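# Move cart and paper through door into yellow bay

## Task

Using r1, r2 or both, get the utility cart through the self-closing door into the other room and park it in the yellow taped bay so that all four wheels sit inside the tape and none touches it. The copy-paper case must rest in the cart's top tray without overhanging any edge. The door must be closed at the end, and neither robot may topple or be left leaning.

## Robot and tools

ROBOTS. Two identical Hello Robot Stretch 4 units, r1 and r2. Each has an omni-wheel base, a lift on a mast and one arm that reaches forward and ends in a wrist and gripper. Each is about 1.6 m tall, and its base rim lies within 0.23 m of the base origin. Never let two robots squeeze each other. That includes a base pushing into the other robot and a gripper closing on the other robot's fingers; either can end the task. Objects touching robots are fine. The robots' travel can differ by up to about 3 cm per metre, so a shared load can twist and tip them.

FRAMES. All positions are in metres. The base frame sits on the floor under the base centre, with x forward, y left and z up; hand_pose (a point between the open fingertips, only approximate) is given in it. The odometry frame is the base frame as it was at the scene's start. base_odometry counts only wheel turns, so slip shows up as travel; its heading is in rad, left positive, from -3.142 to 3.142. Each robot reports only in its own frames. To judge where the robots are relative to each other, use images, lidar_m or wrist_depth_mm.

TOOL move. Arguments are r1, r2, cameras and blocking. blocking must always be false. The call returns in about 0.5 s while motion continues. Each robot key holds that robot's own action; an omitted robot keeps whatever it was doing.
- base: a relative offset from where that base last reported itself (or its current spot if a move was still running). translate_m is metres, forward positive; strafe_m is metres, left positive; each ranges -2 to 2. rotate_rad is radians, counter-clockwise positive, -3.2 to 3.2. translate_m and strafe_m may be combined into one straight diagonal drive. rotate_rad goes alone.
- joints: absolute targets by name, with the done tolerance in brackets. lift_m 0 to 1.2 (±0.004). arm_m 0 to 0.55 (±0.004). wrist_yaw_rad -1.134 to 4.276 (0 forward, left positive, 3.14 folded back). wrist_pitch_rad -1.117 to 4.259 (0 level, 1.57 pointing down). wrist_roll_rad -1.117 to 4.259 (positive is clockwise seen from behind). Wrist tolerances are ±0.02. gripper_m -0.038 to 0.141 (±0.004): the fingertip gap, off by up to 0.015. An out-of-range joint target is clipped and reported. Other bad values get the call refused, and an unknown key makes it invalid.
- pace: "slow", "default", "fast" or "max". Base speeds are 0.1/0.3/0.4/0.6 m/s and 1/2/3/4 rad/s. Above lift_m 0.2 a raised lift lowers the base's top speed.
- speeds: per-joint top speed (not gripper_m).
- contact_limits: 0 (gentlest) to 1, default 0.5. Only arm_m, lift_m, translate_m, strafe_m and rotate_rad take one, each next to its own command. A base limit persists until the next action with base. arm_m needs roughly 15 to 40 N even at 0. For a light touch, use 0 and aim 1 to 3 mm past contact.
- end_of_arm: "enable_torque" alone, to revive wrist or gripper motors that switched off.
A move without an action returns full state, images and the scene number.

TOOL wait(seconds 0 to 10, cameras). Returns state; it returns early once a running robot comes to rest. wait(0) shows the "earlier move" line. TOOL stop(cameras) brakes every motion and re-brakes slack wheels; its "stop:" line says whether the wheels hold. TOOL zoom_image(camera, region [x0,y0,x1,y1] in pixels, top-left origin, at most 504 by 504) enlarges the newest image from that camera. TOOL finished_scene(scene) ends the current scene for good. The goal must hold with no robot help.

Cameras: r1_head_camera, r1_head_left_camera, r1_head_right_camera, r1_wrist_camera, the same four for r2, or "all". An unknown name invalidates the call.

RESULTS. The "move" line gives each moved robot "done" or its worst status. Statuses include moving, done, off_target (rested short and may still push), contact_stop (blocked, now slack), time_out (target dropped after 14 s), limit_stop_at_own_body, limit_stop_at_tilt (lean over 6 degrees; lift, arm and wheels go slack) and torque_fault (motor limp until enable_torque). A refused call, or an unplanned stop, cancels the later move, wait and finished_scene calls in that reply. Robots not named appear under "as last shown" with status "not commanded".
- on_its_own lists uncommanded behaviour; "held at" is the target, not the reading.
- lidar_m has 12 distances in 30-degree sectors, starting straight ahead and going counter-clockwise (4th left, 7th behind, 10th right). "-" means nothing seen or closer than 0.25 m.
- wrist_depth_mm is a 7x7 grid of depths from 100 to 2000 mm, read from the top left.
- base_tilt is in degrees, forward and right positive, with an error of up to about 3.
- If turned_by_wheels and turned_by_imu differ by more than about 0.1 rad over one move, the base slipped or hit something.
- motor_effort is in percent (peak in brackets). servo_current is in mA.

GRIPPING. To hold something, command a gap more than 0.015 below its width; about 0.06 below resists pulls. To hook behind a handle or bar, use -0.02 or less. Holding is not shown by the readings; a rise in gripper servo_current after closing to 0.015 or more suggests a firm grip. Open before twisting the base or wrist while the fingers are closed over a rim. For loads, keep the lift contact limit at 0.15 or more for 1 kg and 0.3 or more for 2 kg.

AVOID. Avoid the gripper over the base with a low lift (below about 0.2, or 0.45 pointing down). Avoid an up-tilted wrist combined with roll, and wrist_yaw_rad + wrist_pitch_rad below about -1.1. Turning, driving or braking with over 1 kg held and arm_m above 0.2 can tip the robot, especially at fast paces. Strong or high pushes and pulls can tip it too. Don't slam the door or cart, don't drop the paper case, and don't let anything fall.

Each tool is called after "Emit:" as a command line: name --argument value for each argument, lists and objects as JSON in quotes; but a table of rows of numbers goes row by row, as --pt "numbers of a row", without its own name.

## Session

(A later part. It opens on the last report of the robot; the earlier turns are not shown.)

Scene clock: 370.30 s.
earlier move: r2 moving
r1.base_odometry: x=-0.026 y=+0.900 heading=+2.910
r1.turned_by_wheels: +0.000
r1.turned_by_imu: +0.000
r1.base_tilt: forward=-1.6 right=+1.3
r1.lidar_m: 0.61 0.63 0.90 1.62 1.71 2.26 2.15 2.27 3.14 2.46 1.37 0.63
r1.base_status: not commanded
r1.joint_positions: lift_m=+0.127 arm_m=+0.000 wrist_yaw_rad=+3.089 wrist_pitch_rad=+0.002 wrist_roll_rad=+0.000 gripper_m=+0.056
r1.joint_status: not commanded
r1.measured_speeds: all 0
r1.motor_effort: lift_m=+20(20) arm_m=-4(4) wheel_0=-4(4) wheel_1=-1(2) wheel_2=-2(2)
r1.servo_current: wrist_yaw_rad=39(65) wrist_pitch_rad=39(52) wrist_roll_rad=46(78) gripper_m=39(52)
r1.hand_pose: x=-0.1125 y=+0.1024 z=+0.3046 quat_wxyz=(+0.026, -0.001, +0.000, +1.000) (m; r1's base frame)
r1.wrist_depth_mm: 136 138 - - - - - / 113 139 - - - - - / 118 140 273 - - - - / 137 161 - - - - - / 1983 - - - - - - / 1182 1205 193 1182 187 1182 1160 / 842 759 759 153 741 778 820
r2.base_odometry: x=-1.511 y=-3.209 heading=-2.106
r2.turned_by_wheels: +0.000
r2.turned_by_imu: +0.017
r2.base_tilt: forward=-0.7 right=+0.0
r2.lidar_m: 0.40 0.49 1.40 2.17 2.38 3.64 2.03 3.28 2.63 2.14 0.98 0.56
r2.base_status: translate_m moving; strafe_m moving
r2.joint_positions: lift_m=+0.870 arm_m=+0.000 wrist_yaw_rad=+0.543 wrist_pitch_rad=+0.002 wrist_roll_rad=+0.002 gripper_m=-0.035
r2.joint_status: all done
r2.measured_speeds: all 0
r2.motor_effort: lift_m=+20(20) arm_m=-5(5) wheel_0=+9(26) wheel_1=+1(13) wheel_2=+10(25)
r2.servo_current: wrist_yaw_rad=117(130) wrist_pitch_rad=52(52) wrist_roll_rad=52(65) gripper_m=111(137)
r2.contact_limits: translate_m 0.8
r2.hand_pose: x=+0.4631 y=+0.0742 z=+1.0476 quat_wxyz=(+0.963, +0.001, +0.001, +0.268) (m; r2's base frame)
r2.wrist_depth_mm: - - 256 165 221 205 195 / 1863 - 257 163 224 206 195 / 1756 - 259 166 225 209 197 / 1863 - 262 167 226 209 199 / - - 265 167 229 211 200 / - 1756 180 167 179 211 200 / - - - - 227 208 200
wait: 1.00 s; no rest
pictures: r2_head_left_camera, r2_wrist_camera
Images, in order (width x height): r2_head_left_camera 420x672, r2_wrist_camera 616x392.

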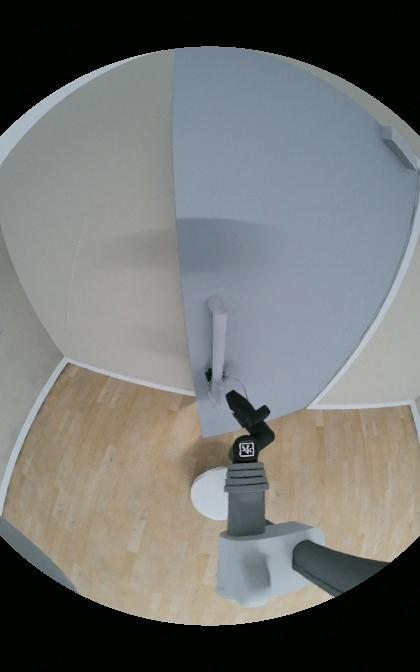

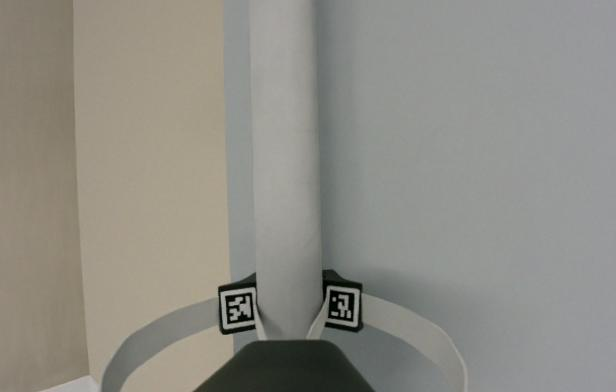

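Emit:
stop

Emit:
move --r2 '{"base":{"translate_m":-0.18,"strafe_m":-0.05},"pace":"slow","contact_limits":{"translate_m":0.6}}' --blocking false

Emit:
wait --seconds 4 --cameras '["r2_wrist_camera","r2_head_left_camera"]'

Scene clock: 380.53 s.
earlier move: r2 done
r1.base_odometry: x=-0.026 y=+0.900 heading=+2.910
r1.turned_by_wheels: +0.000
r1.turned_by_imu: +0.000
r1.base_tilt: forward=-1.5 right=+1.3
r1.lidar_m: 0.59 0.63 0.88 1.62 1.69 2.24 2.17 2.28 3.09 2.45 1.37 0.63
r1.base_status: not commanded
r1.joint_positions: lift_m=+0.127 arm_m=+0.000 wrist_yaw_rad=+3.089 wrist_pitch_rad=+0.002 wrist_roll_rad=+0.000 gripper_m=+0.056
r1.joint_status: not commanded
r1.measured_speeds: all 0
r1.motor_effort: lift_m=+20(20) arm_m=-4(4) wheel_0=-3(4) wheel_1=-1(2) wheel_2=-2(2)
r1.servo_current: wrist_yaw_rad=46(65) wrist_pitch_rad=39(52) wrist_roll_rad=46(78) gripper_m=46(52)
r1.hand_pose: x=-0.1125 y=+0.1024 z=+0.3046 quat_wxyz=(+0.026, -0.001, +0.000, +1.000) (m; r1's base frame)
r1.wrist_depth_mm: 137 138 - - - - - / 113 139 - - - - - / 117 140 272 - - - - / 137 162 - - - - - / 1921 - - - - - - / 1160 1229 194 1182 187 1182 1138 / 854 759 750 153 741 778 809
r2.base_odometry: x=-1.511 y=-3.209 heading=-2.106
r2.turned_by_wheels: +0.000
r2.turned_by_imu: +0.000
r2.base_tilt: forward=-0.7 right=+0.0
r2.lidar_m: 0.40 0.47 1.40 2.15 2.39 3.64 2.03 3.26 2.62 2.13 1.01 0.58
r2.base_status: done
r2.joint_positions: lift_m=+0.870 arm_m=+0.000 wrist_yaw_rad=+0.543 wrist_pitch_rad=+0.002 wrist_roll_rad=+0.002 gripper_m=-0.035
r2.joint_status: all done
r2.measured_speeds: all 0
r2.on_its_own: wrist_yaw_rad is at rest, and its servo_current (111 mA) is outside its rest range (0 to 104 mA)
r2.motor_effort: lift_m=+20(20) arm_m=-5(5) wheel_0=+10(26) wheel_1=+0(13) wheel_2=+11(25)
r2.servo_current: wrist_yaw_rad=111(130) wrist_pitch_rad=39(52) wrist_roll_rad=52(65) gripper_m=104(137)
r2.contact_limits: translate_m 0.8
r2.hand_pose: x=+0.4631 y=+0.0742 z=+1.0476 quat_wxyz=(+0.963, +0.001, +0.001, +0.268) (m; r2's base frame)
r2.wrist_depth_mm: - - 256 166 221 205 195 / 1863 - 258 163 224 206 195 / 1808 - 262 166 224 208 198 / 1863 - 262 167 225 209 199 / - - 263 167 228 210 200 / - 1708 180 167 179 211 200 / - - - - 227 206 201
pictures: none

Scene clock: 381.03 s.
move: r2 moving
r1: as last shown
r1.base_tilt: forward=-1.6 right=+1.3
r1.lidar_m: 0.60 0.64 0.88 1.62 1.71 2.24 2.15 2.27 3.11 2.44 1.35 0.60
r1.servo_current: wrist_yaw_rad=39(52) wrist_pitch_rad=39(46) wrist_roll_rad=59(59) gripper_m=39(46)
r1.wrist_depth_mm: 136 138 - - - - - / 113 139 - - - - - / 118 139 273 - - - - / 137 161 - - - - - / 1983 - - - - - - / 1205 1182 193 1205 187 1160 1160 / 854 741 750 153 750 768 831
r2.base_odometry: x=-1.507 y=-3.197 heading=-2.105
r2.turned_by_wheels: +0.001
r2.turned_by_imu: +0.002
r2.base_tilt: forward=-0.6 right=+0.0
r2.lidar_m: 0.40 0.47 1.43 2.17 2.38 3.68 2.00 3.24 2.62 2.16 1.01 0.56
r2.base_status: translate_m moving; strafe_m moving
r2.joint_positions: lift_m=+0.870 arm_m=+0.000 wrist_yaw_rad=+0.543 wrist_pitch_rad=+0.002 wrist_roll_rad=+0.002 gripper_m=-0.035
r2.joint_status: not commanded
r2.measured_speeds: translate_m=-0.050 strafe_m=-0.013 rotate_rad=-0.002 lift_m=+0.000 arm_m=+0.000 wrist_yaw_rad=+0.000 wrist_pitch_rad=+0.000 wrist_roll_rad=+0.000
r2.motor_effort: lift_m=+20(20) arm_m=-5(5) wheel_0=+1(8) wheel_1=-11(12) wheel_2=+23(23)
r2.servo_current: wrist_yaw_rad=111(117) wrist_pitch_rad=39(46) wrist_roll_rad=46(52) gripper_m=111(117)
r2.contact_limits: translate_m 0.6
r2.hand_pose: x=+0.4631 y=+0.0742 z=+1.0476 quat_wxyz=(+0.963, +0.001, +0.001, +0.268) (m; r2's base frame)
r2.wrist_depth_mm: - - 255 165 222 206 196 / 1808 - 258 163 226 208 196 / 1808 - 259 166 226 209 198 / 1863 - 263 166 227 210 200 / - - 263 166 228 212 200 / - 1808 181 167 179 212 202 / - 154 - - 228 208 203
pictures: none

Scene clock: 383.63 s.
earlier move: r2 done
r1.base_odometry: x=-0.026 y=+0.900 heading=+2.910
r1.turned_by_wheels: +0.000
r1.turned_by_imu: +0.000
r1.base_tilt: forward=-1.6 right=+1.3
r1.lidar_m: 0.60 0.62 0.90 1.62 1.71 2.27 2.15 2.29 3.13 2.46 1.36 0.62
r1.base_status: not commanded
r1.joint_positions: lift_m=+0.127 arm_m=+0.000 wrist_yaw_rad=+3.089 wrist_pitch_rad=+0.002 wrist_roll_rad=+0.000 gripper_m=+0.056
r1.joint_status: not commanded
r1.measured_speeds: all 0
r1.motor_effort: lift_m=+20(20) arm_m=-4(4) wheel_0=-4(4) wheel_1=-1(2) wheel_2=-2(2)
r1.servo_current: wrist_yaw_rad=46(65) wrist_pitch_rad=52(52) wrist_roll_rad=46(65) gripper_m=39(52)
r1.hand_pose: x=-0.1125 y=+0.1024 z=+0.3046 quat_wxyz=(+0.026, -0.001, +0.000, +1.000) (m; r1's base frame)
r1.wrist_depth_mm: 136 139 - - - - - / 113 139 - - - - - / 118 139 273 - - - - / 137 162 - - - - - / 1921 - - - - - - / 1205 1205 193 1182 187 1160 1118 / 842 750 759 153 741 778 820
r2.base_odometry: x=-1.462 y=-3.029 heading=-2.106
r2.turned_by_wheels: -0.001
r2.turned_by_imu: +0.000
r2.base_tilt: forward=-0.6 right=+0.1
r2.lidar_m: 0.39 0.48 1.69 2.24 2.48 3.79 1.88 3.12 2.51 2.49 1.25 0.62
r2.base_status: done
r2.joint_positions: lift_m=+0.870 arm_m=+0.000 wrist_yaw_rad=+0.525 wrist_pitch_rad=+0.002 wrist_roll_rad=+0.002 gripper_m=-0.035
r2.joint_status: not commanded
r2.measured_speeds: all 0
r2.motor_effort: lift_m=+20(20) arm_m=-5(5) wheel_0=-7(9) wheel_1=-9(12) wheel_2=+14(23)
r2.servo_current: wrist_yaw_rad=46(130) wrist_pitch_rad=39(46) wrist_roll_rad=46(65) gripper_m=117(117)
r2.contact_limits: translate_m 0.6
r2.hand_pose: x=+0.4643 y=+0.0690 z=+1.0476 quat_wxyz=(+0.966, +0.001, +0.001, +0.260) (m; r2's base frame)
r2.wrist_depth_mm: - - 244 161 235 231 226 / 1983 - 245 161 236 231 228 / 1921 - 247 165 238 233 229 / 1921 - 249 164 239 233 230 / - - 251 165 241 234 232 / - - 181 166 179 236 233 / - 141 - - 243 235 234
wait: 2.60 of 4 s (r2 has come to rest)
pictures: r2_head_left_camera, r2_wrist_camera
Images, in order (width x height): r2_head_left_camera 420x672, r2_wrist_camera 616x392.

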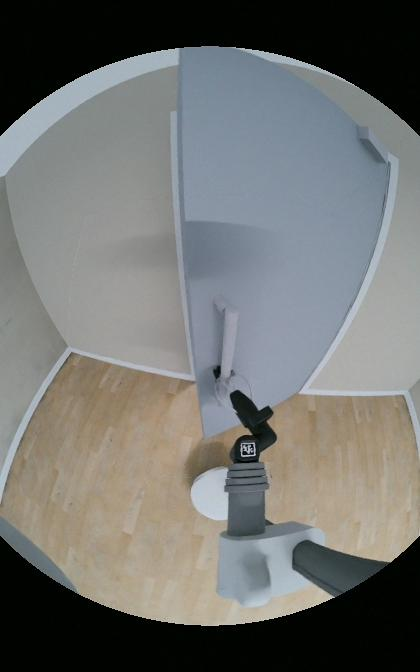

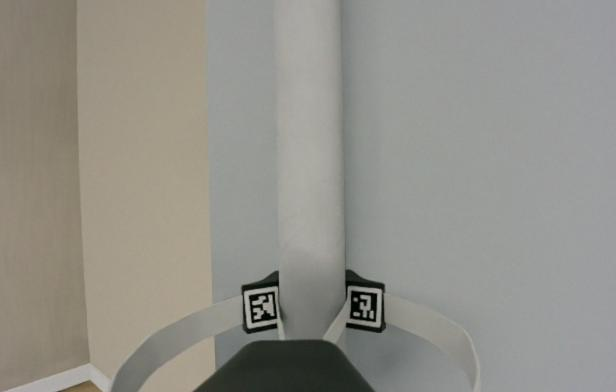

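Emit:
move --r2 '{"base":{"translate_m":-0.15,"strafe_m":-0.20},"joints":{"wrist_yaw_rad":0.76},"speeds":{"wrist_yaw_rad":0.09},"pace":"slow","contact_limits":{"translate_m":0.6}}' --blocking false

Emit:
wait --seconds 4 --cameras '["r2_wrist_camera","r2_head_left_camera"]'

Scene clock: 395.53 s.
move: r2 moving
r1: as last shown
r1.lidar_m: 0.59 0.65 0.91 1.64 1.69 2.26 2.16 2.26 3.13 2.43 1.35 0.64
r1.motor_effort: lift_m=+20(20) arm_m=-4(4) wheel_0=-3(4) wheel_1=-1(2) wheel_2=-2(2)
r1.servo_current: wrist_yaw_rad=52(59) wrist_pitch_rad=46(52) wrist_roll_rad=59(72) gripper_m=39(46)
r1.wrist_depth_mm: 136 139 - - - - - / 113 139 - - - - - / 118 140 272 - - - - / 137 161 - - - - - / 1921 - - - - - - / 1205 1205 194 1205 187 1160 1138 / 854 750 759 154 732 778 809
r2.base_odometry: x=-1.467 y=-3.018 heading=-2.106
r2.turned_by_wheels: +0.000
r2.turned_by_imu: +0.001
r2.base_tilt: forward=-0.6 right=+0.1
r2.lidar_m: 0.37 0.47 1.71 2.25 2.45 2.14 1.85 3.13 2.52 2.49 1.26 0.63
r2.base_status: translate_m moving; strafe_m moving
r2.joint_positions: lift_m=+0.870 arm_m=+0.000 wrist_yaw_rad=+0.553 wrist_pitch_rad=+0.002 wrist_roll_rad=+0.002 gripper_m=-0.035
r2.joint_status: wrist_yaw_rad moving
r2.measured_speeds: translate_m=-0.029 strafe_m=-0.040 rotate_rad=+0.000 lift_m=+0.000 arm_m=+0.000 wrist_yaw_rad=+0.081 wrist_pitch_rad=+0.000 wrist_roll_rad=+0.000
r2.motor_effort: lift_m=+20(20) arm_m=-5(5) wheel_0=+2(7) wheel_1=-13(15) wheel_2=+17(17)
r2.servo_current: wrist_yaw_rad=33(78) wrist_pitch_rad=39(46) wrist_roll_rad=39(65) gripper_m=111(117)
r2.contact_limits: translate_m 0.6
r2.hand_pose: x=+0.4623 y=+0.0770 z=+1.0476 quat_wxyz=(+0.962, +0.001, +0.001, +0.273) (m; r2's base frame)
r2.wrist_depth_mm: - - 246 161 234 229 224 / - - 247 162 236 229 226 / - - 248 164 236 231 226 / - - 249 165 238 232 229 / - - 252 166 240 234 229 / - 1983 182 167 178 235 232 / - 139 - - 241 234 232
pictures: none

Scene clock: 398.80 s.
earlier move: r2 done
r1.base_odometry: x=-0.026 y=+0.900 heading=+2.910
r1.turned_by_wheels: +0.000
r1.turned_by_imu: +0.000
r1.base_tilt: forward=-1.6 right=+1.3
r1.lidar_m: 0.60 0.63 0.88 1.63 1.69 2.23 2.18 2.26 3.13 2.43 1.34 0.62
r1.base_status: not commanded
r1.joint_positions: lift_m=+0.127 arm_m=+0.000 wrist_yaw_rad=+3.089 wrist_pitch_rad=+0.002 wrist_roll_rad=+0.000 gripper_m=+0.056
r1.joint_status: not commanded
r1.measured_speeds: all 0
r1.motor_effort: lift_m=+20(20) arm_m=-4(4) wheel_0=-3(4) wheel_1=-1(2) wheel_2=-2(2)
r1.servo_current: wrist_yaw_rad=46(59) wrist_pitch_rad=46(52) wrist_roll_rad=39(72) gripper_m=39(46)
r1.hand_pose: x=-0.1125 y=+0.1024 z=+0.3046 quat_wxyz=(+0.026, -0.001, +0.000, +1.000) (m; r1's base frame)
r1.wrist_depth_mm: 136 139 - - - - - / 113 139 - - - - - / 117 140 272 - - - - / 137 162 - - - - - / 1921 - - - - - - / 1205 1205 193 1182 187 1160 1118 / 842 750 759 153 759 778 820
r2.base_odometry: x=-1.558 y=-2.799 heading=-2.105
r2.turned_by_wheels: +0.001
r2.turned_by_imu: +0.002
r2.base_tilt: forward=-0.7 right=+0.0
r2.lidar_m: 0.41 0.39 1.86 2.45 2.70 1.77 1.78 2.86 2.30 2.28 1.39 0.76
r2.base_status: done
r2.joint_positions: lift_m=+0.870 arm_m=+0.000 wrist_yaw_rad=+0.764 wrist_pitch_rad=+0.002 wrist_roll_rad=+0.002 gripper_m=-0.035
r2.joint_status: all done
r2.measured_speeds: all 0
r2.motor_effort: lift_m=+20(20) arm_m=-5(6) wheel_0=+9(13) wheel_1=-6(15) wheel_2=+14(17)
r2.servo_current: wrist_yaw_rad=46(137) wrist_pitch_rad=33(52) wrist_roll_rad=52(65) gripper_m=117(117)
r2.contact_limits: translate_m 0.6
r2.hand_pose: x=+0.4397 y=+0.1363 z=+1.0476 quat_wxyz=(+0.928, +0.000, +0.001, +0.373) (m; r2's base frame)
r2.wrist_depth_mm: - - 248 161 234 226 220 / - - 250 162 235 227 222 / - - 251 163 236 228 224 / - - 252 166 237 230 225 / - - 254 166 239 231 226 / - - 183 166 179 232 227 / - - 257 - 240 230 229
wait: 3.27 of 4 s (r2 has come to rest)
pictures: r2_head_left_camera, r2_wrist_camera
Images, in order (width x height): r2_head_left_camera 420x672, r2_wrist_camera 616x392.

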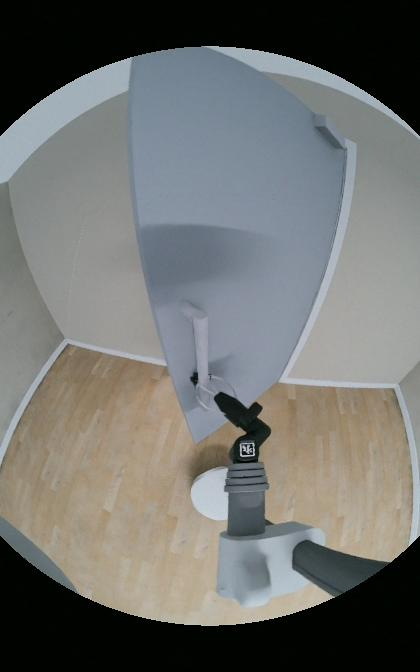

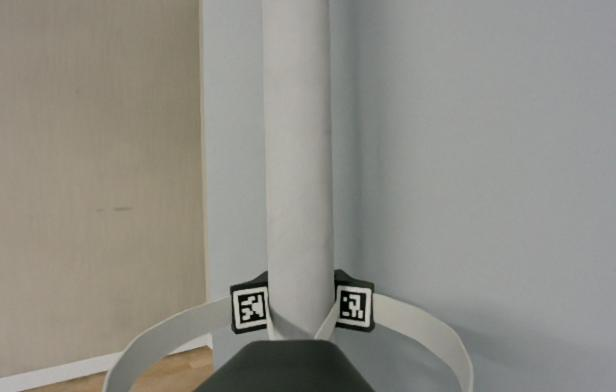

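Emit:
move --r2 '{"base":{"translate_m":-0.095,"strafe_m":-0.235},"joints":{"wrist_yaw_rad":1.02},"speeds":{"wrist_yaw_rad":0.09},"pace":"slow","contact_limits":{"translate_m":0.6}}' --blocking false

Emit:
wait --seconds 4 --cameras '["r2_wrist_camera","r2_head_left_camera"]'

Scene clock: 403.23 s.
move: r2 moving
r1: as last shown
r1.base_tilt: forward=-1.6 right=+1.2
r1.lidar_m: 0.60 0.63 0.88 1.63 1.70 2.25 2.17 2.27 3.11 2.44 1.39 0.61
r1.motor_effort: lift_m=+20(20) arm_m=-4(4) wheel_0=-3(3) wheel_1=-1(2) wheel_2=-2(2)
r1.servo_current: wrist_yaw_rad=39(52) wrist_pitch_rad=39(46) wrist_roll_rad=59(65) gripper_m=39(46)
r1.wrist_depth_mm: 136 138 - - - - - / 113 139 - - - - - / 118 140 272 - - - - / 137 162 - - - - - / 1983 - - - - - - / 1182 1205 194 1205 187 1160 1138 / 854 759 759 153 741 768 809
r2.base_odometry: x=-1.565 y=-2.789 heading=-2.104
r2.turned_by_wheels: +0.001
r2.turned_by_imu: +0.002
r2.base_tilt: forward=-0.7 right=+0.0
r2.lidar_m: 0.41 0.39 1.94 2.47 2.70 1.78 1.78 2.85 2.30 2.28 1.39 0.78
r2.base_status: translate_m moving; strafe_m moving
r2.joint_positions: lift_m=+0.870 arm_m=+0.000 wrist_yaw_rad=+0.799 wrist_pitch_rad=+0.002 wrist_roll_rad=+0.002 gripper_m=-0.035
r2.joint_status: wrist_yaw_rad moving
r2.measured_speeds: translate_m=-0.018 strafe_m=-0.046 rotate_rad=+0.003 lift_m=+0.000 arm_m=+0.000 wrist_yaw_rad=+0.088 wrist_pitch_rad=+0.000 wrist_roll_rad=+0.000
r2.motor_effort: lift_m=+20(20) arm_m=-5(5) wheel_0=+7(12) wheel_1=-12(13) wheel_2=+16(16)
r2.servo_current: wrist_yaw_rad=33(65) wrist_pitch_rad=39(46) wrist_roll_rad=59(59) gripper_m=117(117)
r2.contact_limits: translate_m 0.6
r2.hand_pose: x=+0.4347 y=+0.1458 z=+1.0476 quat_wxyz=(+0.921, +0.000, +0.001, +0.389) (m; r2's base frame)
r2.wrist_depth_mm: - - 250 162 233 224 218 / - - 253 163 233 225 220 / - - 253 164 235 227 221 / - - 254 165 236 229 222 / - - 256 166 237 229 224 / - - 183 166 180 229 225 / - - 257 - 237 229 226
pictures: none

Scene clock: 406.53 s.
earlier move: r2 done
r1.base_odometry: x=-0.026 y=+0.900 heading=+2.910
r1.turned_by_wheels: +0.000
r1.turned_by_imu: +0.000
r1.base_tilt: forward=-1.6 right=+1.3
r1.lidar_m: 0.60 0.64 0.89 1.62 1.71 2.25 2.15 2.28 3.15 2.44 1.37 0.60
r1.base_status: not commanded
r1.joint_positions: lift_m=+0.127 arm_m=+0.000 wrist_yaw_rad=+3.089 wrist_pitch_rad=+0.002 wrist_roll_rad=+0.000 gripper_m=+0.056
r1.joint_status: not commanded
r1.measured_speeds: all 0
r1.motor_effort: lift_m=+20(20) arm_m=-4(4) wheel_0=-3(4) wheel_1=-1(2) wheel_2=-2(2)
r1.servo_current: wrist_yaw_rad=39(65) wrist_pitch_rad=39(52) wrist_roll_rad=33(72) gripper_m=39(46)
r1.hand_pose: x=-0.1125 y=+0.1024 z=+0.3046 quat_wxyz=(+0.026, -0.001, +0.000, +1.000) (m; r1's base frame)
r1.wrist_depth_mm: 136 139 - - - - - / 113 139 - - - - - / 118 139 273 - - - - / 137 162 - - - - - / 1983 - - - - - - / 1182 1229 194 1205 187 1160 1118 / 854 750 759 153 750 768 820
r2.base_odometry: x=-1.712 y=-2.598 heading=-2.102
r2.turned_by_wheels: +0.001
r2.turned_by_imu: +0.004
r2.base_tilt: forward=-0.7 right=+0.0
r2.lidar_m: 0.52 0.37 2.02 2.68 2.95 1.74 - 2.56 2.09 2.05 1.46 1.11
r2.base_status: done
r2.joint_positions: lift_m=+0.870 arm_m=+0.000 wrist_yaw_rad=+1.033 wrist_pitch_rad=+0.002 wrist_roll_rad=+0.002 gripper_m=-0.035
r2.joint_status: all done
r2.measured_speeds: all 0
r2.motor_effort: lift_m=+20(20) arm_m=-5(5) wheel_0=+19(23) wheel_1=-2(13) wheel_2=+13(17)
r2.servo_current: wrist_yaw_rad=85(104) wrist_pitch_rad=46(46) wrist_roll_rad=46(59) gripper_m=111(124)
r2.contact_limits: translate_m 0.6
r2.hand_pose: x=+0.3937 y=+0.2030 z=+1.0476 quat_wxyz=(+0.869, +0.000, +0.001, +0.494) (m; r2's base frame)
r2.wrist_depth_mm: - - 252 167 229 219 212 / - - 253 167 229 220 213 / - - 254 167 232 222 214 / - - 255 167 234 224 215 / - - 258 167 234 224 216 / - - 184 166 230 225 217 / - - - - 236 222 220
wait: 3.30 of 4 s (r2 has come to rest)
pictures: r2_head_left_camera, r2_wrist_camera
Images, in order (width x height): r2_head_left_camera 420x672, r2_wrist_camera 616x392.

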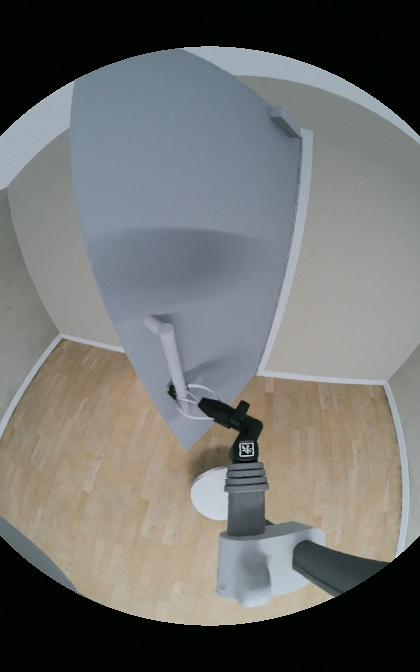

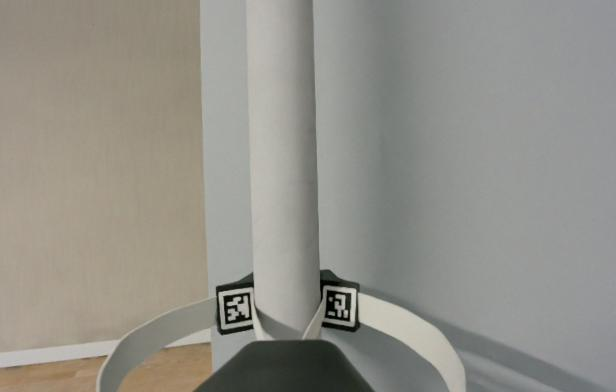

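Emit:
move --r2 '{"base":{"translate_m":-0.09,"strafe_m":-0.25},"joints":{"wrist_yaw_rad":1.2},"speeds":{"wrist_yaw_rad":0.065},"pace":"slow","contact_limits":{"translate_m":0.6}}' --blocking false

Emit:
wait --seconds 4 --cameras '["r2_wrist_camera","r2_head_left_camera"]'

Scene clock: 415.97 s.
move: r2 moving
r1: as last shown
r1.lidar_m: 0.58 0.62 0.88 1.63 1.71 2.25 2.14 2.29 3.12 2.45 1.36 0.62
r1.motor_effort: lift_m=+20(20) arm_m=-4(4) wheel_0=-3(4) wheel_1=-2(2) wheel_2=-2(2)
r1.servo_current: wrist_yaw_rad=52(52) wrist_pitch_rad=33(46) wrist_roll_rad=52(59) gripper_m=46(46)
r1.wrist_depth_mm: 136 138 - - - - - / 113 139 - - - - - / 118 140 271 - - - - / 137 162 - - - - - / 1921 - - - - - - / 1182 1182 194 1182 187 1160 1118 / 842 750 750 153 741 768 820
r2.base_odometry: x=-1.720 y=-2.588 heading=-2.100
r2.turned_by_wheels: +0.002
r2.turned_by_imu: +0.003
r2.base_tilt: forward=-0.7 right=+0.0
r2.lidar_m: 0.54 0.38 2.02 2.71 2.99 1.75 - 2.54 2.03 2.02 1.45 1.12
r2.base_status: translate_m moving; strafe_m moving
r2.joint_positions: lift_m=+0.870 arm_m=+0.000 wrist_yaw_rad=+1.058 wrist_pitch_rad=+0.002 wrist_roll_rad=+0.002 gripper_m=-0.035
r2.joint_status: wrist_yaw_rad moving
r2.measured_speeds: translate_m=-0.016 strafe_m=-0.046 rotate_rad=-0.001 lift_m=+0.000 arm_m=+0.000 wrist_yaw_rad=+0.062 wrist_pitch_rad=+0.000 wrist_roll_rad=+0.000
r2.motor_effort: lift_m=+20(20) arm_m=-5(5) wheel_0=+18(22) wheel_1=-6(8) wheel_2=+15(16)
r2.servo_current: wrist_yaw_rad=33(91) wrist_pitch_rad=46(46) wrist_roll_rad=46(52) gripper_m=111(117)
r2.contact_limits: translate_m 0.6
r2.hand_pose: x=+0.3887 y=+0.2084 z=+1.0476 quat_wxyz=(+0.863, +0.000, +0.001, +0.505) (m; r2's base frame)
r2.wrist_depth_mm: - - 252 165 229 219 211 / - - 254 165 229 220 213 / - - 255 165 232 222 213 / - - 257 166 233 222 215 / - - - 167 234 224 216 / - - 185 167 180 224 217 / - - 1921 - 235 222 217
pictures: none

Scene clock: 419.40 s.
earlier move: r2 done
r1.base_odometry: x=-0.026 y=+0.900 heading=+2.910
r1.turned_by_wheels: +0.000
r1.turned_by_imu: +0.000
r1.base_tilt: forward=-1.6 right=+1.3
r1.lidar_m: 0.61 0.64 0.88 1.63 1.73 2.25 2.17 2.28 3.09 2.45 1.38 0.62
r1.base_status: not commanded
r1.joint_positions: lift_m=+0.127 arm_m=+0.000 wrist_yaw_rad=+3.089 wrist_pitch_rad=+0.002 wrist_roll_rad=+0.000 gripper_m=+0.056
r1.joint_status: not commanded
r1.measured_speeds: all 0
r1.motor_effort: lift_m=+20(20) arm_m=-4(4) wheel_0=-3(4) wheel_1=-1(2) wheel_2=-2(2)
r1.servo_current: wrist_yaw_rad=46(72) wrist_pitch_rad=33(52) wrist_roll_rad=59(65) gripper_m=46(52)
r1.hand_pose: x=-0.1125 y=+0.1024 z=+0.3046 quat_wxyz=(+0.026, -0.001, +0.000, +1.000) (m; r1's base frame)
r1.wrist_depth_mm: 136 139 - - - - - / 113 139 - - - - - / 117 139 272 - - - - / 137 162 - - - - - / 1921 - - - - - - / 1205 1205 194 1205 187 1160 1138 / 842 759 741 153 750 778 820
r2.base_odometry: x=-1.882 y=-2.394 heading=-2.101
r2.turned_by_wheels: -0.001
r2.turned_by_imu: +0.002
r2.base_tilt: forward=-0.7 right=+0.0
r2.lidar_m: 0.63 0.36 0.40 2.96 3.29 1.77 - 2.24 1.78 1.79 1.56 1.21
r2.base_status: done
r2.joint_positions: lift_m=+0.870 arm_m=+0.000 wrist_yaw_rad=+1.203 wrist_pitch_rad=+0.002 wrist_roll_rad=+0.002 gripper_m=-0.035
r2.joint_status: all done
r2.measured_speeds: all 0
r2.motor_effort: lift_m=+20(20) arm_m=-5(5) wheel_0=+11(23) wheel_1=-5(9) wheel_2=+10(16)
r2.servo_current: wrist_yaw_rad=52(98) wrist_pitch_rad=39(46) wrist_roll_rad=59(65) gripper_m=117(117)
r2.contact_limits: translate_m 0.6
r2.hand_pose: x=+0.3562 y=+0.2377 z=+1.0476 quat_wxyz=(+0.824, +0.000, +0.001, +0.566) (m; r2's base frame)
r2.wrist_depth_mm: - - 244 161 235 231 228 / - - 247 163 236 233 230 / - - 248 163 238 235 230 / - - 249 167 239 235 232 / - - 250 164 240 236 232 / - - 186 166 181 238 234 / - - 253 - 242 - 236
wait: 3.43 of 4 s (r2 has come to rest)
pictures: r2_head_left_camera, r2_wrist_camera
Images, in order (width x height): r2_head_left_camera 420x672, r2_wrist_camera 616x392.

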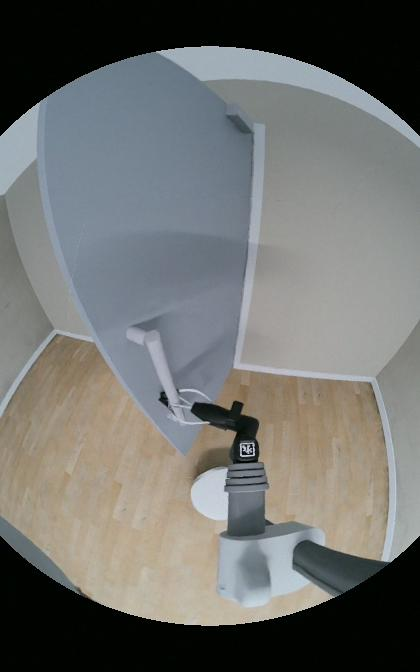

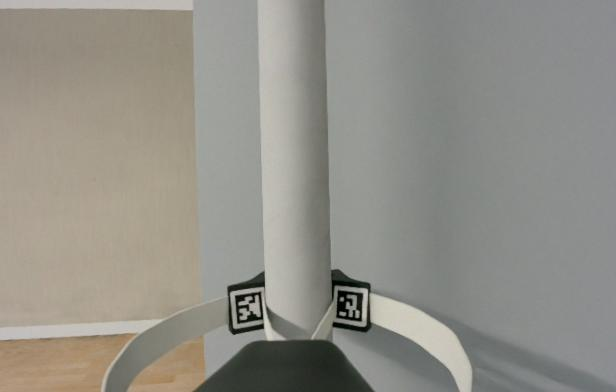

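Emit:
move --r2 '{"base":{"translate_m":0.015,"strafe_m":-0.31},"joints":{"wrist_yaw_rad":1.52},"speeds":{"wrist_yaw_rad":0.1},"pace":"slow","contact_limits":{"translate_m":0.6}}' --blocking false

Emit:
wait --seconds 4 --cameras '["r2_wrist_camera","r2_head_left_camera","r1_head_left_camera","r1_head_right_camera"]'

Scene clock: 427.87 s.
move: r2 moving
r1: as last shown
r1.base_tilt: forward=-1.6 right=+1.2
r1.lidar_m: 0.60 0.64 0.89 1.61 1.70 2.24 2.16 2.27 3.13 2.43 1.36 0.60
r1.servo_current: wrist_yaw_rad=52(52) wrist_pitch_rad=46(46) wrist_roll_rad=46(59) gripper_m=46(46)
r1.wrist_depth_mm: 136 139 - - - - - / 113 139 - - - - - / 118 140 272 - - - - / 137 162 - - - - - / 1983 - - - - - - / 1160 1182 194 1205 187 1160 1138 / 854 759 750 153 741 768 820
r2.base_odometry: x=-1.894 y=-2.388 heading=-2.101
r2.turned_by_wheels: +0.000
r2.turned_by_imu: +0.001
r2.base_tilt: forward=-0.7 right=+0.0
r2.lidar_m: 0.63 0.36 0.42 2.96 3.28 1.78 - 2.21 1.79 1.76 1.53 1.23
r2.base_status: translate_m moving; strafe_m moving
r2.joint_positions: lift_m=+0.870 arm_m=+0.000 wrist_yaw_rad=+1.242 wrist_pitch_rad=+0.002 wrist_roll_rad=+0.002 gripper_m=-0.035
r2.joint_status: wrist_yaw_rad moving
r2.measured_speeds: translate_m=+0.003 strafe_m=-0.055 rotate_rad=+0.000 lift_m=+0.000 arm_m=+0.000 wrist_yaw_rad=+0.097 wrist_pitch_rad=+0.000 wrist_roll_rad=+0.000
r2.motor_effort: lift_m=+20(20) arm_m=-5(5) wheel_0=+12(15) wheel_1=-9(11) wheel_2=-2(7)
r2.servo_current: wrist_yaw_rad=52(85) wrist_pitch_rad=33(46) wrist_roll_rad=46(59) gripper_m=111(111)
r2.contact_limits: translate_m 0.6
r2.hand_pose: x=+0.3468 y=+0.2447 z=+1.0476 quat_wxyz=(+0.813, +0.000, +0.001, +0.582) (m; r2's base frame)
r2.wrist_depth_mm: - - 246 161 235 229 225 / - - 248 163 236 230 226 / - - 249 164 238 232 228 / - - 251 165 239 232 229 / - - 252 165 240 234 229 / - - 184 166 179 236 231 / - - 255 - 242 235 232
pictures: none

Scene clock: 431.63 s.
earlier move: r2 done
r1.base_odometry: x=-0.026 y=+0.900 heading=+2.910
r1.turned_by_wheels: +0.000
r1.turned_by_imu: +0.000
r1.base_tilt: forward=-1.6 right=+1.3
r1.lidar_m: 0.59 0.63 0.90 1.63 1.72 2.26 2.15 2.26 3.11 2.45 1.36 0.62
r1.base_status: not commanded
r1.joint_positions: lift_m=+0.127 arm_m=+0.000 wrist_yaw_rad=+3.089 wrist_pitch_rad=+0.002 wrist_roll_rad=+0.000 gripper_m=+0.056
r1.joint_status: not commanded
r1.measured_speeds: all 0
r1.motor_effort: lift_m=+20(20) arm_m=-4(4) wheel_0=-4(4) wheel_1=-1(2) wheel_2=-2(2)
r1.servo_current: wrist_yaw_rad=46(72) wrist_pitch_rad=39(46) wrist_roll_rad=52(65) gripper_m=39(52)
r1.hand_pose: x=-0.1125 y=+0.1024 z=+0.3046 quat_wxyz=(+0.026, -0.001, +0.000, +1.000) (m; r1's base frame)
r1.wrist_depth_mm: 136 139 - - - - - / 113 139 - - - - - / 118 139 272 - - - - / 137 162 - - - - - / 1863 - - - - - - / 1205 1205 193 1205 187 1182 1118 / 842 741 759 153 732 768 809
r2.base_odometry: x=-2.156 y=-2.251 heading=-2.101
r2.turned_by_wheels: +0.000
r2.turned_by_imu: +0.002
r2.base_tilt: forward=-0.7 right=+0.0
r2.lidar_m: 0.94 0.33 0.36 3.25 3.60 1.93 3.69 1.84 1.49 1.46 1.43 1.16
r2.base_status: done
r2.joint_positions: lift_m=+0.870 arm_m=+0.000 wrist_yaw_rad=+1.519 wrist_pitch_rad=+0.002 wrist_roll_rad=+0.002 gripper_m=-0.035
r2.joint_status: all done
r2.measured_speeds: all 0
r2.motor_effort: lift_m=+20(20) arm_m=-5(6) wheel_0=+9(18) wheel_1=-4(12) wheel_2=-4(7)
r2.servo_current: wrist_yaw_rad=46(85) wrist_pitch_rad=39(46) wrist_roll_rad=46(65) gripper_m=117(124)
r2.contact_limits: translate_m 0.6
r2.hand_pose: x=+0.2732 y=+0.2835 z=+1.0476 quat_wxyz=(+0.725, +0.000, +0.001, +0.689) (m; r2's base frame)
r2.wrist_depth_mm: - - 246 161 236 229 223 / - - 249 162 236 229 227 / - - 249 163 236 231 227 / - - 250 166 239 233 228 / - - 252 166 240 235 229 / - - 185 165 179 235 230 / - - 254 - 241 235 233
wait: 3.77 of 4 s (r2 has come to rest)
pictures: r1_head_left_camera, r1_head_right_camera, r2_head_left_camera, r2_wrist_camera
Images, in order (width x height): r1_head_left_camera 420x672, r1_head_right_camera 420x672, r2_head_left_camera 420x672, r2_wrist_camera 616x392.

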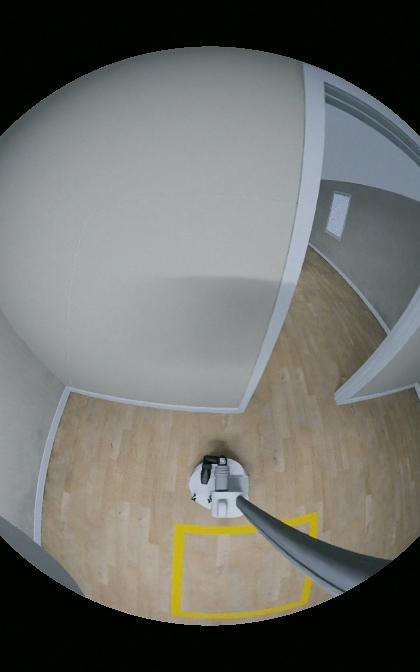

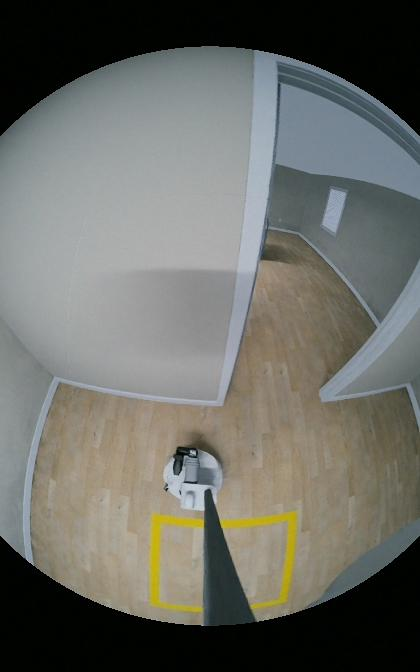

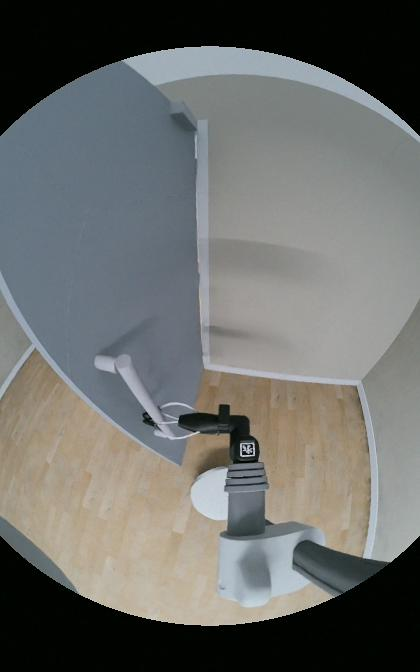

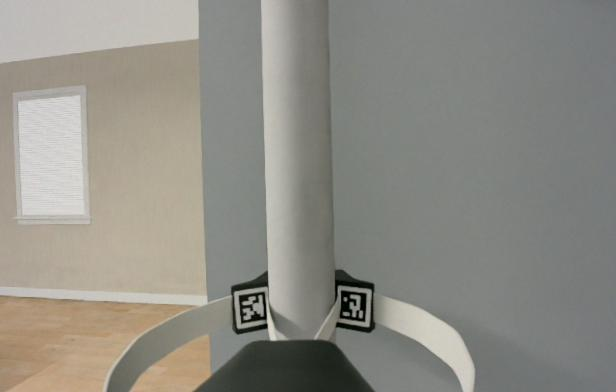

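Emit:
move --r1 '{"base":{"rotate_rad":-0.04},"joints":{"lift_m":0.5}}' --blocking false

Emit:
wait --seconds 1.5

Emit:
move --r1 '{"base":{"strafe_m":-0.58}}' --blocking false

Emit:
wait --seconds 3.5 --cameras '["r1_head_camera","r1_head_left_camera","r1_head_right_camera"]'

Scene clock: 444.67 s.
move: r1 moving
r1.base_odometry: x=-0.026 y=+0.900 heading=+2.870
r1.turned_by_wheels: -0.040
r1.turned_by_imu: -0.040
r1.base_tilt: forward=-1.6 right=+1.3
r1.lidar_m: 0.59 0.63 0.85 1.63 1.70 2.23 2.16 2.25 3.02 2.86 1.35 0.61
r1.base_status: rotate_rad moving
r1.joint_positions: lift_m=+0.164 arm_m=+0.000 wrist_yaw_rad=+3.089 wrist_pitch_rad=+0.002 wrist_roll_rad=+0.000 gripper_m=+0.056
r1.joint_status: lift_m moving
r1.measured_speeds: translate_m=+0.000 strafe_m=+0.000 rotate_rad=+0.000 lift_m=+0.146 arm_m=+0.000 wrist_yaw_rad=+0.000 wrist_pitch_rad=+0.000 wrist_roll_rad=+0.000
r1.motor_effort: lift_m=+26(27) arm_m=-4(4) wheel_0=+2(5) wheel_1=-1(5) wheel_2=+1(4)
r1.servo_current: wrist_yaw_rad=52(59) wrist_pitch_rad=46(52) wrist_roll_rad=59(59) gripper_m=46(46)
r1.hand_pose: x=-0.1125 y=+0.1024 z=+0.3421 quat_wxyz=(+0.026, -0.001, +0.000, +1.000) (m; r1's base frame)
r1.wrist_depth_mm: 136 138 - - - - - / 113 139 - - - - - / 118 140 273 - - - - / 137 162 - - - - - / - - - - - - - / 1281 1308 193 1308 187 1308 1255 / 917 831 831 143 866 842 904
r2: as last shown
r2.turned_by_imu: +0.000
r2.base_tilt: forward=-0.7 right=+0.1
r2.lidar_m: 0.92 0.33 0.35 3.26 3.61 1.91 3.72 1.86 1.50 1.47 1.42 1.17
r2.motor_effort: lift_m=+20(20) arm_m=-5(5) wheel_0=+8(8) wheel_1=-4(5) wheel_2=-4(4)
r2.servo_current: wrist_yaw_rad=46(59) wrist_pitch_rad=39(46) wrist_roll_rad=52(52) gripper_m=111(111)
r2.contact_limits: translate_m 0.6
r2.wrist_depth_mm: - - 248 160 235 229 224 / - - 248 162 236 229 226 / - - 249 163 236 230 227 / - - 250 165 238 232 228 / - - 253 166 241 234 229 / - - 185 165 179 235 231 / - - 255 - 240 234 232
pictures: none

Scene clock: 446.17 s.
earlier move: r1 moving
r1.base_odometry: x=-0.026 y=+0.900 heading=+2.870
r1.turned_by_wheels: +0.000
r1.turned_by_imu: +0.000
r1.base_tilt: forward=-1.6 right=+1.3
r1.lidar_m: 0.61 0.62 0.85 1.64 1.68 2.26 2.17 2.27 3.00 2.89 1.36 0.64
r1.base_status: done
r1.joint_positions: lift_m=+0.491 arm_m=+0.000 wrist_yaw_rad=+3.089 wrist_pitch_rad=+0.002 wrist_roll_rad=+0.000 gripper_m=+0.056
r1.joint_status: lift_m moving
r1.measured_speeds: translate_m=+0.000 strafe_m=+0.000 rotate_rad=+0.000 lift_m=+0.077 arm_m=+0.000 wrist_yaw_rad=+0.000 wrist_pitch_rad=+0.000 wrist_roll_rad=+0.000
r1.motor_effort: lift_m=+25(28) arm_m=-4(4) wheel_0=+3(5) wheel_1=+0(5) wheel_2=+2(4)
r1.servo_current: wrist_yaw_rad=46(65) wrist_pitch_rad=39(52) wrist_roll_rad=46(65) gripper_m=52(52)
r1.hand_pose: x=-0.1125 y=+0.1024 z=+0.6685 quat_wxyz=(+0.026, -0.001, +0.000, +1.000) (m; r1's base frame)
r1.wrist_depth_mm: 136 139 - - - - - / 113 139 - - - - - / 117 139 272 - - - - / 137 161 - - - - - / - - - - - - - / - - 193 - 187 - - / 1661 1464 1397 143 1618 1430 1618
r2.base_odometry: x=-2.156 y=-2.251 heading=-2.101
r2.turned_by_wheels: +0.000
r2.turned_by_imu: +0.000
r2.base_tilt: forward=-0.7 right=+0.0
r2.lidar_m: 0.91 0.34 0.36 3.24 3.61 1.95 3.73 1.87 1.49 1.48 1.47 1.17
r2.base_status: not commanded
r2.joint_positions: lift_m=+0.870 arm_m=+0.000 wrist_yaw_rad=+1.519 wrist_pitch_rad=+0.002 wrist_roll_rad=+0.002 gripper_m=-0.035
r2.joint_status: not commanded
r2.measured_speeds: all 0
r2.motor_effort: lift_m=+20(20) arm_m=-5(5) wheel_0=+8(9) wheel_1=-5(5) wheel_2=-4(4)
r2.servo_current: wrist_yaw_rad=39(59) wrist_pitch_rad=39(46) wrist_roll_rad=46(59) gripper_m=111(117)
r2.contact_limits: translate_m 0.6
r2.hand_pose: x=+0.2732 y=+0.2835 z=+1.0476 quat_wxyz=(+0.725, +0.000, +0.001, +0.689) (m; r2's base frame)
r2.wrist_depth_mm: - - 246 161 236 229 224 / - - 249 162 236 229 225 / - - 249 163 238 231 226 / - - 250 165 238 232 228 / - - 251 166 239 234 229 / - - 185 165 178 234 230 / - - 254 - 242 234 233
wait: 1.50 s; no rest
pictures: none

Scene clock: 446.67 s.
earlier move: r1 moving
move: r1 moving
r1.base_odometry: x=-0.016 y=+0.934 heading=+2.870
r1.turned_by_wheels: +0.000
r1.turned_by_imu: +0.000
r1.base_tilt: forward=-1.6 right=+1.3
r1.lidar_m: 0.59 0.61 0.86 1.67 1.75 2.27 2.15 2.24 3.01 2.86 1.34 4.20
r1.base_status: strafe_m moving
r1.joint_positions: lift_m=+0.499 arm_m=+0.000 wrist_yaw_rad=+3.089 wrist_pitch_rad=+0.002 wrist_roll_rad=+0.000 gripper_m=+0.056
r1.joint_status: lift_m moving
r1.measured_speeds: translate_m=+0.000 strafe_m=-0.139 rotate_rad=+0.001 lift_m=+0.000 arm_m=+0.000 wrist_yaw_rad=+0.000 wrist_pitch_rad=+0.000 wrist_roll_rad=+0.000
r1.motor_effort: lift_m=+25(26) arm_m=-4(4) wheel_0=+8(11) wheel_1=-9(9) wheel_2=+1(2)
r1.servo_current: wrist_yaw_rad=52(72) wrist_pitch_rad=46(46) wrist_roll_rad=33(52) gripper_m=39(46)
r1.hand_pose: x=-0.1125 y=+0.1024 z=+0.6771 quat_wxyz=(+0.026, -0.001, +0.000, +1.000) (m; r1's base frame)
r1.wrist_depth_mm: 136 139 - - - - - / 113 139 - - - - - / 118 139 272 - - - - / 137 162 - - - - - / - - - - - - - / - - 193 - 187 - - / 1708 1499 1430 143 1618 1464 1661
r2: as last shown
r2.base_tilt: forward=-0.6 right=+0.1
r2.lidar_m: 0.89 0.32 0.35 3.28 3.60 1.93 3.72 1.85 1.51 1.48 1.45 1.18
r2.motor_effort: lift_m=+20(20) arm_m=-5(5) wheel_0=+8(9) wheel_1=-4(5) wheel_2=-4(4)
r2.servo_current: wrist_yaw_rad=39(52) wrist_pitch_rad=39(46) wrist_roll_rad=39(52) gripper_m=104(117)
r2.contact_limits: translate_m 0.6
r2.wrist_depth_mm: - - 246 161 236 229 225 / - - 247 162 236 229 225 / - - 250 163 237 231 226 / - - 250 166 238 232 228 / - - 252 166 240 233 229 / - - 185 165 178 235 232 / - - 255 - 242 233 231
pictures: none

Scene clock: 449.43 s.
earlier move: r1 done
r1.base_odometry: x=+0.129 y=+1.458 heading=+2.870
r1.turned_by_wheels: +0.000
r1.turned_by_imu: -0.003
r1.base_tilt: forward=-1.6 right=+1.3
r1.lidar_m: 1.67 0.72 0.86 2.20 2.28 2.25 2.14 2.25 2.63 2.49 0.96 0.91
r1.base_status: done
r1.joint_positions: lift_m=+0.500 arm_m=+0.000 wrist_yaw_rad=+3.089 wrist_pitch_rad=+0.002 wrist_roll_rad=+0.000 gripper_m=+0.056
r1.joint_status: all done
r1.measured_speeds: all 0
r1.motor_effort: lift_m=+24(26) arm_m=-4(4) wheel_0=+1(13) wheel_1=+1(11) wheel_2=+0(2)
r1.servo_current: wrist_yaw_rad=39(72) wrist_pitch_rad=46(52) wrist_roll_rad=52(65) gripper_m=52(52)
r1.hand_pose: x=-0.1125 y=+0.1024 z=+0.6772 quat_wxyz=(+0.026, -0.001, +0.000, +1.000) (m; r1's base frame)
r1.wrist_depth_mm: 136 138 - - - - - / 112 138 - - - - - / 116 139 268 - - - - / 137 158 - - - - - / - - - - - - - / - - 194 - 187 - - / 1618 1576 1537 143 1618 1499 1661
r2.base_odometry: x=-2.156 y=-2.251 heading=-2.101
r2.turned_by_wheels: +0.000
r2.turned_by_imu: +0.000
r2.base_tilt: forward=-0.7 right=+0.0
r2.lidar_m: 0.93 0.33 0.36 3.27 3.59 1.93 3.70 1.85 1.50 1.47 1.46 1.18
r2.base_status: not commanded
r2.joint_positions: lift_m=+0.870 arm_m=+0.000 wrist_yaw_rad=+1.519 wrist_pitch_rad=+0.002 wrist_roll_rad=+0.002 gripper_m=-0.035
r2.joint_status: not commanded
r2.measured_speeds: all 0
r2.motor_effort: lift_m=+20(20) arm_m=-5(5) wheel_0=+9(9) wheel_1=-4(5) wheel_2=-4(4)
r2.servo_current: wrist_yaw_rad=39(59) wrist_pitch_rad=39(46) wrist_roll_rad=59(65) gripper_m=111(117)
r2.contact_limits: translate_m 0.6
r2.hand_pose: x=+0.2732 y=+0.2835 z=+1.0476 quat_wxyz=(+0.725, +0.000, +0.001, +0.689) (m; r2's base frame)
r2.wrist_depth_mm: - - 246 161 234 229 224 / - - 248 161 236 229 226 / - - 250 163 236 232 227 / - - 251 166 238 232 228 / - - 252 166 240 233 229 / - - 185 165 179 235 231 / - - 255 - 241 234 232
wait: 2.77 of 3.5 s (r1 has come to rest)
pictures: r1_head_camera, r1_head_left_camera, r1_head_right_camera
Images, in order (width x height): r1_head_camera 420x560, r1_head_left_camera 420x672, r1_head_right_camera 420x672.

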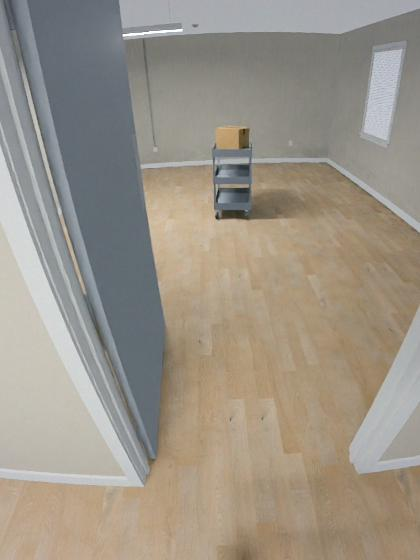

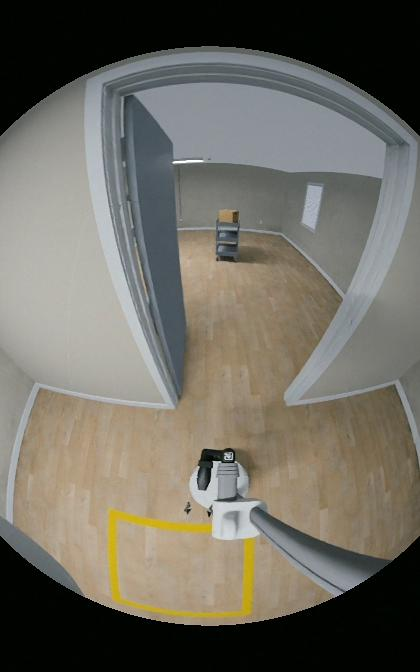

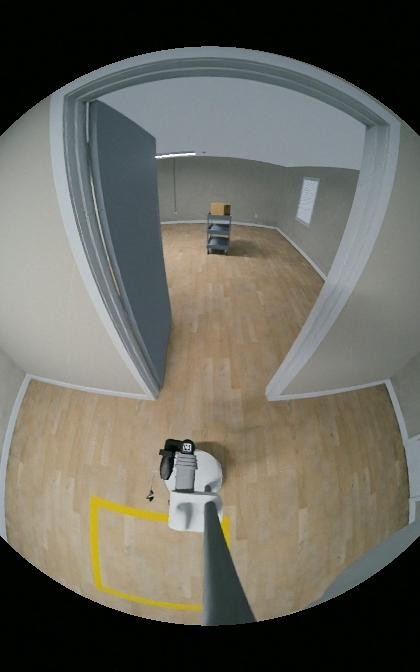

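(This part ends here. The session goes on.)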